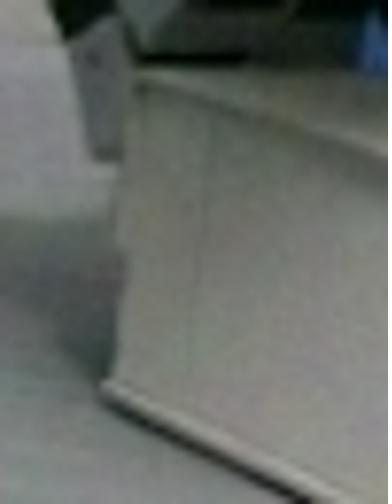

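Request:
{"fn": "execute_actions", "kwargs": {
  "actions": [
    [[0,0,0,0,0,0, 0,-0.2,-0.577,0.36, 0,-0.425,-0.577,0.2, 0,-0.2,-0.577,0.36, 0.83,-0.678,-0.55,0.5, 0.2,-0.8]],
    [[0,0,0,0,0,0, 0,-0.2,-0.577,0.36, 0,-0.205,-0.577,0.229, 0,-0.2,-0.577,0.36, 0.83,-0.678,-0.55,0.5, 0.2,-0.85]],
    [[0,0,0,0,0,0, 0,-0.2,-0.577,0.36, 0,-0.205,-0.577,0.229, 0,-0.2,-0.577,0.36, 0.83,-0.678,-0.55,0.5, 0.2,-0.85]]
  ]
}}

Request:
{"fn": "execute_actions", "kwargs": {
  "actions": [
    [[0,0,0,0,0,0, 0,-0.2,-0.577,0.36, 0,-0.205,-0.65,0.4, 0,-0.2,-0.577,0.36, 0.83,-0.678,-0.55,0.5, 0.2,-0.93]],
    [[0,0,0,0,0,0, 0,-0.2,-0.577,0.36, 0,-0.214,-0.7,0.58, 0,-0.2,-0.577,0.36, 0.83,-0.678,-0.55,0.5, 0.2,-0.93]],
    [[0,0,0,0,0,0, 0,-0.2,-0.577,0.36, 0,-0.214,-0.7,0.58, 0,-0.2,-0.577,0.36, 0.83,-0.678,-0.55,0.5, 0.2,-0.93]],
    [[0,0,0,0,0,0, 0,-0.2,-0.577,0.36, 0,-0.214,-0.7,0.58, 0,-0.2,-0.577,0.36, 0.83,-0.678,-0.55,0.5, 0.2,-0.93]]
  ],
  "cameras": ["cam_low"]
}}

Request:
{"fn": "zoom_image", "kwargs": {
  "camera": "cam_low",
  "region": [295, 270, 385, 370]
}}

Scene clock: 3017.60 s.
end_effector_position=(+0.6105, -0.0408, +0.0313) hand_goal=(+0.000, -0.200, -0.578, +0.360, +0.000, -0.206, -0.578, +0.228, +0.000, -0.200, -0.578, +0.360, +0.830, -0.678, -0.550, +0.500) hand_measured=(+0.000, -0.276, -0.612, +0.334, -0.002, -0.248, -0.588, +0.224, -0.002, -0.280, -0.604, +0.334, +0.828, -0.678, -0.648, +0.250) hand_current_ma=(-2, -330, -138, -102, -7, -187, -37, -15, -4, -330, -102, -104, -8, +0, -330, -330) hand_state=(goal, blocked, blocked, blocked, goal, blocked, goal, goal, goal, blocked, blocked, blocked, goal, goal, blocked, blocked) hand_current_limit=0.20 hand_speed=-0.85 end_effector_quat_wxyz=(-0.549, +0.758, +0.285, -0.206)
Joint positions: [-0.395 -0.587 0.9 -0.663 -1.139 0.151]
Joint torques (N m): [-8.49 -68.2 -8.39 -0.64 -1.02 -1.01]
Wrist force (N): [-0.4 -0.2 1.4]
Wrist torque (N m): [0.04 -0.05 0.11]
Wrist force, peak (N): [-0.2 0.0 1.6]
Hand target: +0.6105, -0.0408, +0.0313; -0.549, +0.758, +0.285, -0.206
Off the commanded pose: 0.000 m, 0 deg.
Step readings (end_effector_position):
0: (+0.6105, -0.0408, +0.0313)
1: (+0.6105, -0.0408, +0.0313)
2: (+0.6105, -0.0408, +0.0313)
4: (+0.6105, -0.0408, +0.0313)
8: (+0.6105, -0.0408, +0.0313)
15: (+0.6105, -0.0408, +0.0313)
16: (+0.6105, -0.0408, +0.0313)
17: (+0.6105, -0.0408, +0.0313)
19: (+0.6105, -0.0408, +0.0313)
23: (+0.6105, -0.0408, +0.0313)
30: (+0.6105, -0.0408, +0.0313)
31: (+0.6105, -0.0408, +0.0313)
32: (+0.6105, -0.0408, +0.0313)
34: (+0.6105, -0.0408, +0.0313)
38: (+0.6105, -0.0408, +0.0313)
45: (+0.6105, -0.0408, +0.0313)

Scene clock: 3019.80 s.
end_effector_position=(+0.6105, -0.0408, +0.0313) hand_goal=(+0.000, -0.200, -0.578, +0.360, +0.000, -0.214, -0.700, +0.580, +0.000, -0.200, -0.578, +0.360, +0.830, -0.678, -0.550, +0.500) hand_measured=(+0.000, -0.274, -0.612, +0.334, -0.002, -0.262, -0.734, +0.514, -0.002, -0.280, -0.604, +0.336, +0.828, -0.678, -0.648, +0.250) hand_current_ma=(-2, -330, -138, -102, -6, -210, -139, -284, -4, -330, -103, -90, -7, +0, -330, -330) hand_state=(goal, blocked, blocked, blocked, goal, blocked, blocked, blocked, goal, blocked, blocked, blocked, goal, goal, blocked, blocked) hand_current_limit=0.20 hand_speed=-0.93 end_effector_quat_wxyz=(-0.549, +0.758, +0.285, -0.206)
Joint positions: [-0.395 -0.587 0.9 -0.663 -1.139 0.151]
Joint torques (N m): [-8.39 -67.21 -12.69 -0.64 -0.4 -0.39]
Wrist force (N): [-0.5 0.0 1.5]
Wrist torque (N m): [0.07 -0.05 0.16]
Wrist force, peak (N): [-0.7 0.5 1.7]
Hand target: +0.6105, -0.0408, +0.0313; -0.549, +0.758, +0.285, -0.206
Off the commanded pose: 0.000 m, 0 deg.
Step readings (end_effector_position):
0: (+0.6105, -0.0408, +0.0313)
1: (+0.6105, -0.0408, +0.0313)
2: (+0.6105, -0.0408, +0.0313)
4: (+0.6105, -0.0408, +0.0313)
8: (+0.6105, -0.0408, +0.0313)
15: (+0.6105, -0.0408, +0.0313)
16: (+0.6105, -0.0408, +0.0313)
17: (+0.6105, -0.0408, +0.0313)
19: (+0.6105, -0.0408, +0.0313)
23: (+0.6105, -0.0408, +0.0313)
30: (+0.6105, -0.0408, +0.0313)
31: (+0.6105, -0.0408, +0.0313)
32: (+0.6105, -0.0408, +0.0313)
34: (+0.6105, -0.0408, +0.0313)
38: (+0.6105, -0.0408, +0.0313)
45: (+0.6105, -0.0408, +0.0313)
46: (+0.6105, -0.0408, +0.0313)
47: (+0.6105, -0.0408, +0.0313)
49: (+0.6105, -0.0408, +0.0313)
53: (+0.6105, -0.0408, +0.0313)
60: (+0.6105, -0.0408, +0.0313)
Images, in order (width x height): cam_low 504x504.

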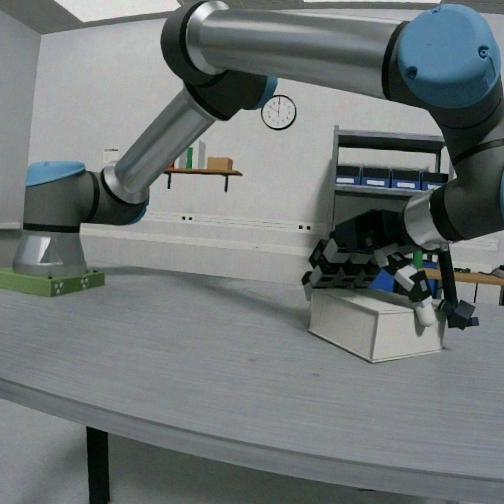

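Scaled by 5.040.

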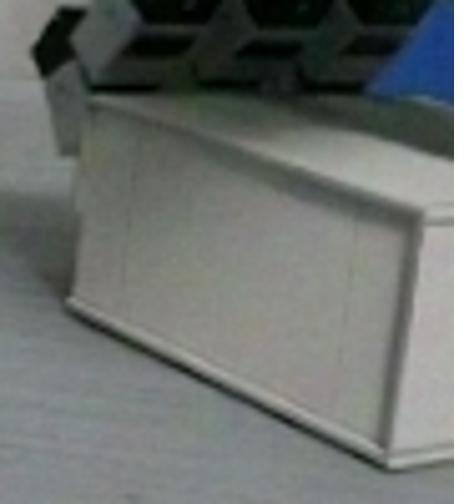

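Request:
{"fn": "execute_actions", "kwargs": {
  "actions": [
    [[0,0,0,0,0,0, 0,-0.2,-0.577,0.36, 0,-0.3,-0.55,0.66, 0,-0.2,-0.577,0.36, 0.83,-0.678,-0.55,0.5, 0.3,-0.95]],
    [[0,0,0,0,0,0, 0,-0.2,-0.577,0.36, 0,-0.3,-0.55,0.66, 0,-0.2,-0.577,0.36, 0.83,-0.678,-0.55,0.5, 0.3,-0.95]],
    [[0,0,0,0,0,0, 0,-0.2,-0.577,0.36, 0,-0.3,-0.55,0.66, 0,-0.2,-0.577,0.36, 0.83,-0.678,-0.55,0.5, 0.3,-0.95]],
    [[0,0,0,0,0,0, 0,-0.2,-0.577,0.36, 0,-0.3,-0.5,0.7, 0,-0.2,-0.577,0.36, 0.83,-0.678,-0.55,0.5, 0.3,-0.95]]
  ],
  "cameras": ["cam_low"]
}}

Request:
{"fn": "zoom_image", "kwargs": {
  "camera": "cam_low",
  "region": [295, 270, 385, 370]
}}

Scene clock: 3038.27 s.
end_effector_position=(+0.6105, -0.0408, +0.0313) hand_goal=(+0.000, -0.200, -0.578, +0.360, +0.000, -0.300, -0.500, +0.700, +0.000, -0.200, -0.578, +0.360, +0.830, -0.678, -0.550, +0.500) hand_measured=(-0.002, -0.274, -0.612, +0.334, -0.002, -0.350, -0.630, +0.628, -0.002, -0.280, -0.604, +0.336, +0.828, -0.678, -0.648, +0.250) hand_current_ma=(-2, -341, -138, -102, -6, -217, -357, -315, -4, -357, -103, -90, -7, +0, -357, -357) hand_state=(goal, blocked, blocked, blocked, goal, blocked, blocked, blocked, goal, blocked, blocked, blocked, goal, goal, blocked, blocked) hand_current_limit=0.30 hand_speed=-0.95 end_effector_quat_wxyz=(-0.549, +0.758, +0.285, -0.206)
Joint positions: [-0.395 -0.587 0.9 -0.663 -1.139 0.151]
Joint torques (N m): [-7.36 -67.4 -23.05 -0.53 1.1 1.01]
Wrist force (N): [-0.8 -0.3 1.7]
Wrist torque (N m): [0.00 -0.03 0.14]
Wrist force, peak (N): [-0.8 0.1 1.8]
Hand target: +0.6105, -0.0408, +0.0313; -0.549, +0.758, +0.285, -0.206
Off the commanded pose: 0.000 m, 0 deg.
Step readings (end_effector_position):
0: (+0.6105, -0.0408, +0.0313)
1: (+0.6105, -0.0408, +0.0313)
2: (+0.6105, -0.0408, +0.0313)
4: (+0.6105, -0.0408, +0.0313)
8: (+0.6105, -0.0408, +0.0313)
15: (+0.6105, -0.0408, +0.0313)
16: (+0.6105, -0.0408, +0.0313)
17: (+0.6105, -0.0408, +0.0313)
19: (+0.6105, -0.0408, +0.0313)
23: (+0.6105, -0.0408, +0.0313)
30: (+0.6105, -0.0408, +0.0313)
31: (+0.6105, -0.0408, +0.0313)
32: (+0.6105, -0.0408, +0.0313)
34: (+0.6105, -0.0408, +0.0313)
38: (+0.6105, -0.0408, +0.0313)
45: (+0.6105, -0.0408, +0.0313)
46: (+0.6105, -0.0408, +0.0313)
47: (+0.6105, -0.0408, +0.0313)
49: (+0.6105, -0.0408, +0.0313)
53: (+0.6105, -0.0408, +0.0313)
60: (+0.6105, -0.0408, +0.0313)
Images, in order (width x height): cam_low 504x504.

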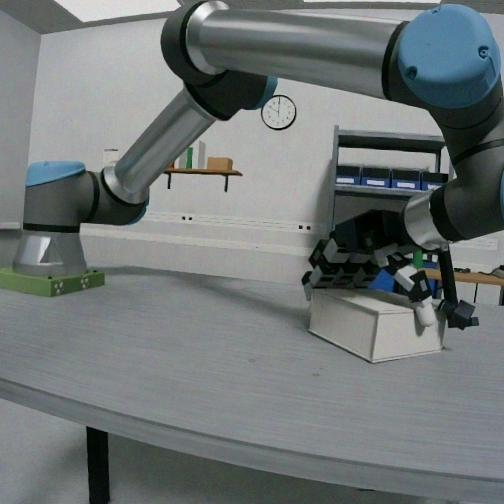

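Scaled by 5.040.

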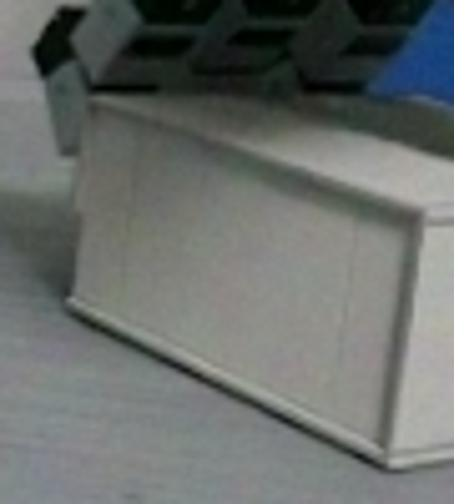

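Request:
{"fn": "execute_actions", "kwargs": {
  "actions": [
    [[0,0,0,0,0,0, 0,-0.2,-0.577,0.36, 0,-0.3,-0.6,0.45, 0,-0.2,-0.577,0.36, 0.83,-0.678,-0.55,0.5, 0.2,-0.9]],
    [[0,0,0,0,0,0, 0,-0.2,-0.577,0.36, 0,-0.22,-0.577,0.3, 0,-0.2,-0.577,0.36, 0.83,-0.678,-0.55,0.5, 0.2,-0.9]],
    [[0,0,0,0,0,0, 0,-0.24,-0.577,0.25, 0,-0.2,-0.577,0.36, 0,-0.2,-0.577,0.36, 0.83,-0.678,-0.55,0.5, 0.2,-0.9]],
    [[0,0,0,0,0,0, 0,-0.205,-0.577,0.229, 0,-0.2,-0.577,0.36, 0,-0.2,-0.577,0.36, 0.83,-0.678,-0.55,0.5, 0.2,-0.9]]
  ]
}}

Request:
{"fn": "execute_actions", "kwargs": {
  "actions": [
    [[0,0,0,0,0,0, 0,-0.205,-0.65,0.4, 0,-0.2,-0.577,0.36, 0,-0.2,-0.577,0.36, 0.83,-0.678,-0.55,0.5, 0.2,-0.93]],
    [[0,0,0,0,0,0, 0,-0.214,-0.7,0.58, 0,-0.2,-0.577,0.36, 0,-0.2,-0.577,0.36, 0.83,-0.678,-0.55,0.5, 0.2,-0.93]],
    [[0,0,0,0,0,0, 0,-0.214,-0.7,0.58, 0,-0.2,-0.577,0.36, 0,-0.2,-0.577,0.36, 0.83,-0.678,-0.55,0.5, 0.2,-0.93]],
    [[0,0,0,0,0,0, 0,-0.214,-0.7,0.58, 0,-0.2,-0.577,0.36, 0,-0.2,-0.577,0.36, 0.83,-0.678,-0.55,0.5, 0.2,-0.93]]
  ]
}}

Request:
{"fn": "execute_actions", "kwargs": {
  "actions": [
    [[0,0,0,0,0,0, 0,-0.3,-0.55,0.66, 0,-0.2,-0.577,0.36, 0,-0.2,-0.577,0.36, 0.83,-0.678,-0.55,0.5, 0.3,-0.95]],
    [[0,0,0,0,0,0, 0,-0.3,-0.55,0.66, 0,-0.2,-0.577,0.36, 0,-0.2,-0.577,0.36, 0.83,-0.678,-0.55,0.5, 0.3,-0.95]],
    [[0,0,0,0,0,0, 0,-0.3,-0.5,0.7, 0,-0.2,-0.577,0.36, 0,-0.2,-0.577,0.36, 0.83,-0.678,-0.55,0.5, 0.3,-0.95]],
    [[0,0,0,0,0,0, 0,-0.3,-0.5,0.7, 0,-0.2,-0.577,0.36, 0,-0.2,-0.577,0.36, 0.83,-0.678,-0.55,0.5, 0.3,-0.95]]
  ],
  "cameras": ["cam_low"]
}}

Request:
{"fn": "zoom_image", "kwargs": {
  "camera": "cam_low",
  "region": [295, 270, 385, 370]
}}

Scene clock: 3124.13 s.
end_effector_position=(+0.6105, -0.0408, +0.0313) hand_goal=(+0.000, -0.206, -0.578, +0.228, +0.000, -0.200, -0.578, +0.360, +0.000, -0.200, -0.578, +0.360, +0.830, -0.678, -0.550, +0.500) hand_measured=(-0.002, -0.250, -0.600, +0.224, -0.002, -0.282, -0.608, +0.342, -0.002, -0.280, -0.606, +0.336, +0.822, -0.678, -0.650, +0.250) hand_current_ma=(-3, -189, -80, -14, -3, -330, -119, -65, -4, -330, -106, -90, -30, +0, -330, -330) hand_state=(goal, blocked, blocked, goal, goal, blocked, blocked, goal, goal, blocked, blocked, blocked, goal, goal, blocked, blocked) hand_current_limit=0.20 hand_speed=-0.90 end_effector_quat_wxyz=(-0.549, +0.758, +0.285, -0.206)
Joint positions: [-0.395 -0.587 0.9 -0.663 -1.139 0.151]
Joint torques (N m): [-6.64 -67.28 -26.7 -0.4 1.89 1.05]
Wrist force (N): [-0.5 2.7 1.4]
Wrist torque (N m): [0.32 -0.04 0.30]
Wrist force, peak (N): [-0.4 2.7 1.5]
Hand target: +0.6105, -0.0408, +0.0313; -0.549, +0.758, +0.285, -0.206
Off the commanded pose: 0.000 m, 0 deg.
Step readings (end_effector_position):
0: (+0.6105, -0.0408, +0.0313)
1: (+0.6105, -0.0408, +0.0313)
2: (+0.6105, -0.0408, +0.0313)
4: (+0.6105, -0.0408, +0.0313)
8: (+0.6105, -0.0408, +0.0313)
15: (+0.6105, -0.0408, +0.0313)
16: (+0.6105, -0.0408, +0.0313)
17: (+0.6105, -0.0408, +0.0313)
19: (+0.6105, -0.0408, +0.0313)
23: (+0.6105, -0.0408, +0.0313)
30: (+0.6105, -0.0408, +0.0313)
31: (+0.6105, -0.0408, +0.0313)
32: (+0.6105, -0.0408, +0.0313)
34: (+0.6105, -0.0408, +0.0313)
38: (+0.6105, -0.0408, +0.0313)
45: (+0.6105, -0.0408, +0.0313)
46: (+0.6105, -0.0408, +0.0313)
47: (+0.6105, -0.0408, +0.0313)
49: (+0.6105, -0.0408, +0.0313)
53: (+0.6105, -0.0408, +0.0313)
60: (+0.6105, -0.0408, +0.0313)

Scene clock: 3126.33 s.
end_effector_position=(+0.6105, -0.0408, +0.0313) hand_goal=(+0.000, -0.214, -0.700, +0.580, +0.000, -0.200, -0.578, +0.360, +0.000, -0.200, -0.578, +0.360, +0.830, -0.678, -0.550, +0.500) hand_measured=(-0.002, -0.258, -0.742, +0.508, -0.002, -0.282, -0.608, +0.346, -0.004, -0.278, -0.606, +0.336, +0.822, -0.678, -0.650, +0.250) hand_current_ma=(-3, -191, -168, -309, -8, -330, -119, -54, -9, -330, -106, -92, -26, +0, -330, -330) hand_state=(goal, blocked, blocked, blocked, goal, blocked, blocked, goal, goal, blocked, blocked, blocked, goal, goal, blocked, blocked) hand_current_limit=0.20 hand_speed=-0.93 end_effector_quat_wxyz=(-0.549, +0.758, +0.285, -0.206)
Joint positions: [-0.395 -0.587 0.9 -0.663 -1.139 0.151]
Joint torques (N m): [-6.9 -66.85 -26.36 -0.36 1.83 1.09]
Wrist force (N): [-1.0 -1.2 1.4]
Wrist torque (N m): [-0.06 0.01 0.08]
Wrist force, peak (N): [-0.5 2.6 1.6]
Hand target: +0.6105, -0.0408, +0.0313; -0.549, +0.758, +0.285, -0.206
Off the commanded pose: 0.000 m, 0 deg.
Step readings (end_effector_position):
0: (+0.6105, -0.0408, +0.0313)
1: (+0.6105, -0.0408, +0.0313)
2: (+0.6105, -0.0408, +0.0313)
4: (+0.6105, -0.0408, +0.0313)
8: (+0.6105, -0.0408, +0.0313)
15: (+0.6105, -0.0408, +0.0313)
16: (+0.6105, -0.0408, +0.0313)
17: (+0.6105, -0.0408, +0.0313)
19: (+0.6105, -0.0408, +0.0313)
23: (+0.6105, -0.0408, +0.0313)
30: (+0.6105, -0.0408, +0.0313)
31: (+0.6105, -0.0408, +0.0313)
32: (+0.6105, -0.0408, +0.0313)
34: (+0.6105, -0.0408, +0.0313)
38: (+0.6105, -0.0408, +0.0313)
45: (+0.6105, -0.0408, +0.0313)
46: (+0.6105, -0.0408, +0.0313)
47: (+0.6105, -0.0408, +0.0313)
49: (+0.6105, -0.0408, +0.0313)
53: (+0.6105, -0.0408, +0.0313)
60: (+0.6105, -0.0408, +0.0313)

Scene clock: 3128.53 s.
end_effector_position=(+0.6105, -0.0408, +0.0313) hand_goal=(+0.000, -0.300, -0.500, +0.700, +0.000, -0.200, -0.578, +0.360, +0.000, -0.200, -0.578, +0.360, +0.830, -0.678, -0.550, +0.500) hand_measured=(-0.002, -0.340, -0.654, +0.630, -0.004, -0.282, -0.608, +0.346, -0.004, -0.278, -0.606, +0.336, +0.822, -0.678, -0.650, +0.250) hand_current_ma=(-3, -170, -358, -304, -8, -358, -119, -53, -9, -358, -106, -92, -26, +0, -358, -357) hand_state=(goal, blocked, blocked, blocked, goal, blocked, blocked, goal, goal, blocked, blocked, blocked, goal, goal, blocked, blocked) hand_current_limit=0.30 hand_speed=-0.95 end_effector_quat_wxyz=(-0.549, +0.758, +0.285, -0.206)
Joint positions: [-0.395 -0.587 0.9 -0.663 -1.139 0.151]
Joint torques (N m): [-6.35 -67.11 -26.37 -0.26 1.85 1.06]
Wrist force (N): [-0.6 -1.4 0.9]
Wrist torque (N m): [-0.10 -0.01 0.08]
Wrist force, peak (N): [-0.8 -1.3 1.4]
Hand target: +0.6105, -0.0408, +0.0313; -0.549, +0.758, +0.285, -0.206
Off the commanded pose: 0.000 m, 0 deg.
Step readings (end_effector_position):
0: (+0.6105, -0.0408, +0.0313)
1: (+0.6105, -0.0408, +0.0313)
2: (+0.6105, -0.0408, +0.0313)
4: (+0.6105, -0.0408, +0.0313)
8: (+0.6105, -0.0408, +0.0313)
15: (+0.6105, -0.0408, +0.0313)
16: (+0.6105, -0.0408, +0.0313)
17: (+0.6105, -0.0408, +0.0313)
19: (+0.6105, -0.0408, +0.0313)
23: (+0.6105, -0.0408, +0.0313)
30: (+0.6105, -0.0408, +0.0313)
31: (+0.6105, -0.0408, +0.0313)
32: (+0.6105, -0.0408, +0.0313)
34: (+0.6105, -0.0408, +0.0313)
38: (+0.6105, -0.0408, +0.0313)
45: (+0.6105, -0.0408, +0.0313)
46: (+0.6105, -0.0408, +0.0313)
47: (+0.6105, -0.0408, +0.0313)
49: (+0.6105, -0.0408, +0.0313)
53: (+0.6105, -0.0408, +0.0313)
60: (+0.6105, -0.0408, +0.0313)
Images, in order (width x height): cam_low 504x504.

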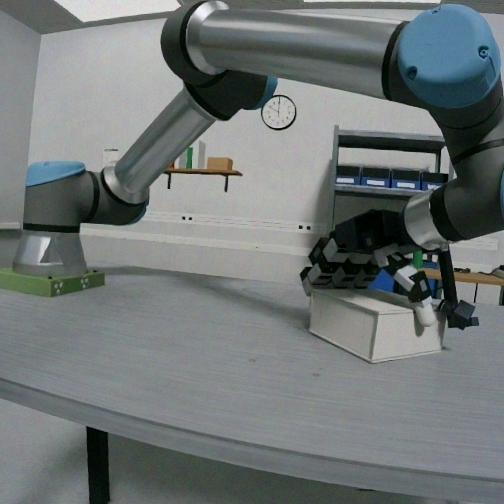

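Scaled by 5.040.

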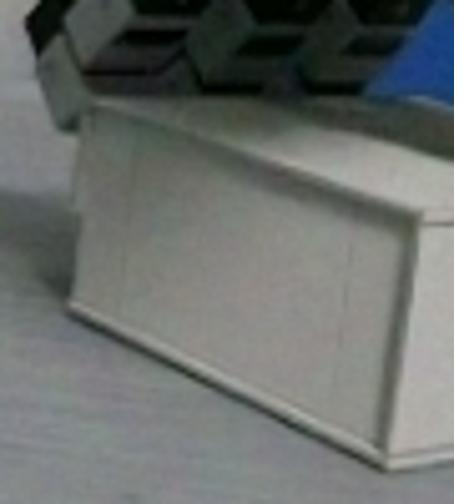

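Request:
{"fn": "execute_actions", "kwargs": {
  "actions": [
    [[0,0,0,0,0,0, 0,-0.4,-0.4,0.7, 0,-0.2,-0.577,0.36, 0,-0.2,-0.577,0.36, 0.83,-0.678,-0.55,0.5, 0.3,-0.95]],
    [[0,0,0,0,0,0, 0,-0.4,-0.35,0.7, 0,-0.2,-0.577,0.36, 0,-0.2,-0.577,0.36, 0.83,-0.678,-0.55,0.5, 0.3,-0.95]],
    [[0,0,0,0,0,0, 0,-0.4,-0.3,0.7, 0,-0.2,-0.577,0.36, 0,-0.2,-0.577,0.36, 0.83,-0.678,-0.55,0.5, 0.3,-0.95]]
  ]
}}

Request:
{"fn": "execute_actions", "kwargs": {
  "actions": [
    [[0,0,0,0,0,0, 0,-0.5,-0.2,0.8, 0,-0.2,-0.577,0.36, 0,-0.2,-0.577,0.36, 0.83,-0.678,-0.55,0.5, 0.3,-0.95]],
    [[0,0,0,0,0,0, 0,-0.5,-0.1,0.8, 0,-0.2,-0.577,0.36, 0,-0.2,-0.577,0.36, 0.83,-0.678,-0.55,0.5, 0.3,-0.95]],
    [[0,0,0,0,0,0, 0,-0.5,-0.1,0.8, 0,-0.2,-0.577,0.36, 0,-0.2,-0.577,0.36, 0.83,-0.678,-0.55,0.5, 0.3,-0.95]]
  ],
  "cameras": ["cam_low"]
}}

Request:
{"fn": "zoom_image", "kwargs": {
  "camera": "cam_low",
  "region": [295, 270, 385, 370]
}}

Scene clock: 3151.33 s.
end_effector_position=(+0.6105, -0.0408, +0.0313) hand_goal=(+0.000, -0.400, -0.300, +0.700, +0.000, -0.200, -0.578, +0.360, +0.000, -0.200, -0.578, +0.360, +0.830, -0.678, -0.550, +0.500) hand_measured=(-0.002, -0.430, -0.506, +0.660, -0.004, -0.282, -0.608, +0.346, -0.004, -0.278, -0.606, +0.336, +0.822, -0.678, -0.650, +0.250) hand_current_ma=(-3, -125, -357, -164, -8, -358, -119, -53, -9, -358, -106, -92, -26, +0, -357, -358) hand_state=(goal, blocked, blocked, blocked, goal, blocked, blocked, goal, goal, blocked, blocked, blocked, goal, goal, blocked, blocked) hand_current_limit=0.30 hand_speed=-0.95 end_effector_quat_wxyz=(-0.549, +0.758, +0.285, -0.206)
Joint positions: [-0.395 -0.587 0.9 -0.663 -1.139 0.151]
Joint torques (N m): [-5.68 -66.38 -26.35 -0.13 1.75 1.08]
Wrist force (N): [-0.7 -1.2 1.0]
Wrist torque (N m): [-0.11 0.00 0.11]
Wrist force, peak (N): [-1.0 -1.3 1.4]
Hand target: +0.6105, -0.0408, +0.0313; -0.549, +0.758, +0.285, -0.206
Off the commanded pose: 0.000 m, 0 deg.
Step readings (end_effector_position):
0: (+0.6105, -0.0408, +0.0313)
1: (+0.6105, -0.0408, +0.0313)
2: (+0.6105, -0.0408, +0.0313)
4: (+0.6105, -0.0408, +0.0313)
8: (+0.6105, -0.0408, +0.0313)
15: (+0.6105, -0.0408, +0.0313)
16: (+0.6105, -0.0408, +0.0313)
17: (+0.6105, -0.0408, +0.0313)
19: (+0.6105, -0.0408, +0.0313)
23: (+0.6105, -0.0408, +0.0313)
30: (+0.6105, -0.0408, +0.0313)
31: (+0.6105, -0.0408, +0.0313)
32: (+0.6105, -0.0408, +0.0313)
34: (+0.6105, -0.0408, +0.0313)
38: (+0.6105, -0.0408, +0.0313)
45: (+0.6105, -0.0408, +0.0313)

Scene clock: 3153.03 s.
end_effector_position=(+0.6105, -0.0408, +0.0313) hand_goal=(+0.000, -0.500, -0.100, +0.800, +0.000, -0.200, -0.578, +0.360, +0.000, -0.200, -0.578, +0.360, +0.830, -0.678, -0.550, +0.500) hand_measured=(-0.002, -0.526, -0.376, +0.752, -0.004, -0.282, -0.608, +0.346, -0.004, -0.278, -0.606, +0.336, +0.822, -0.678, -0.650, +0.250) hand_current_ma=(-3, -105, -357, -198, -8, -358, -119, -53, -9, -358, -106, -92, -26, +0, -357, -357) hand_state=(goal, blocked, blocked, blocked, goal, blocked, blocked, goal, goal, blocked, blocked, blocked, goal, goal, blocked, blocked) hand_current_limit=0.30 hand_speed=-0.95 end_effector_quat_wxyz=(-0.549, +0.758, +0.285, -0.206)
Joint positions: [-0.395 -0.587 0.9 -0.663 -1.139 0.151]
Joint torques (N m): [-5.55 -66.35 -27.06 -0.12 1.9 1.07]
Wrist force (N): [-0.7 -1.2 0.8]
Wrist torque (N m): [-0.13 0.01 0.11]
Wrist force, peak (N): [-0.8 -1.1 1.2]
Hand target: +0.6105, -0.0408, +0.0313; -0.549, +0.758, +0.285, -0.206
Off the commanded pose: 0.000 m, 0 deg.
Step readings (end_effector_position):
0: (+0.6105, -0.0408, +0.0313)
1: (+0.6105, -0.0408, +0.0313)
2: (+0.6105, -0.0408, +0.0313)
4: (+0.6105, -0.0408, +0.0313)
8: (+0.6105, -0.0408, +0.0313)
15: (+0.6105, -0.0408, +0.0313)
16: (+0.6105, -0.0408, +0.0313)
17: (+0.6105, -0.0408, +0.0313)
19: (+0.6105, -0.0408, +0.0313)
23: (+0.6105, -0.0408, +0.0313)
30: (+0.6105, -0.0408, +0.0313)
31: (+0.6105, -0.0408, +0.0313)
32: (+0.6105, -0.0408, +0.0313)
34: (+0.6105, -0.0408, +0.0313)
38: (+0.6105, -0.0408, +0.0313)
45: (+0.6105, -0.0408, +0.0313)
Images, in order (width x height): cam_low 504x504.

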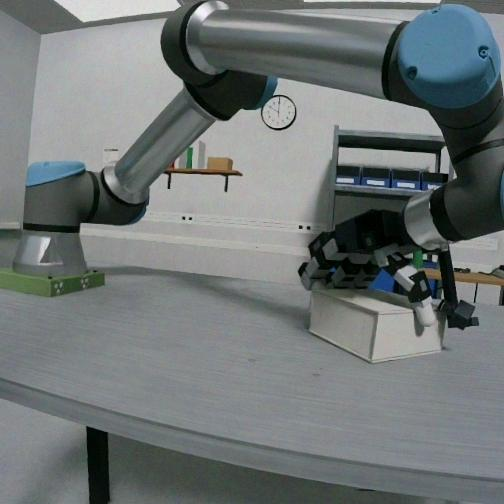

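Scaled by 5.040.

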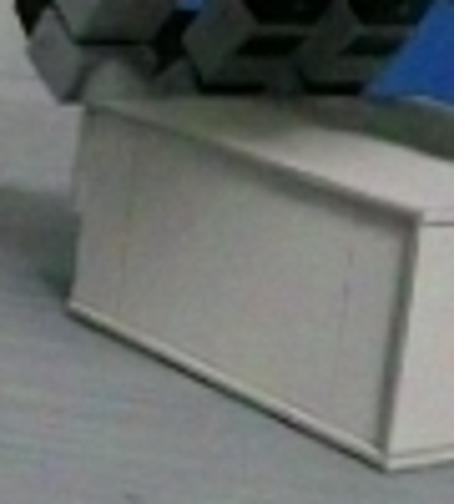

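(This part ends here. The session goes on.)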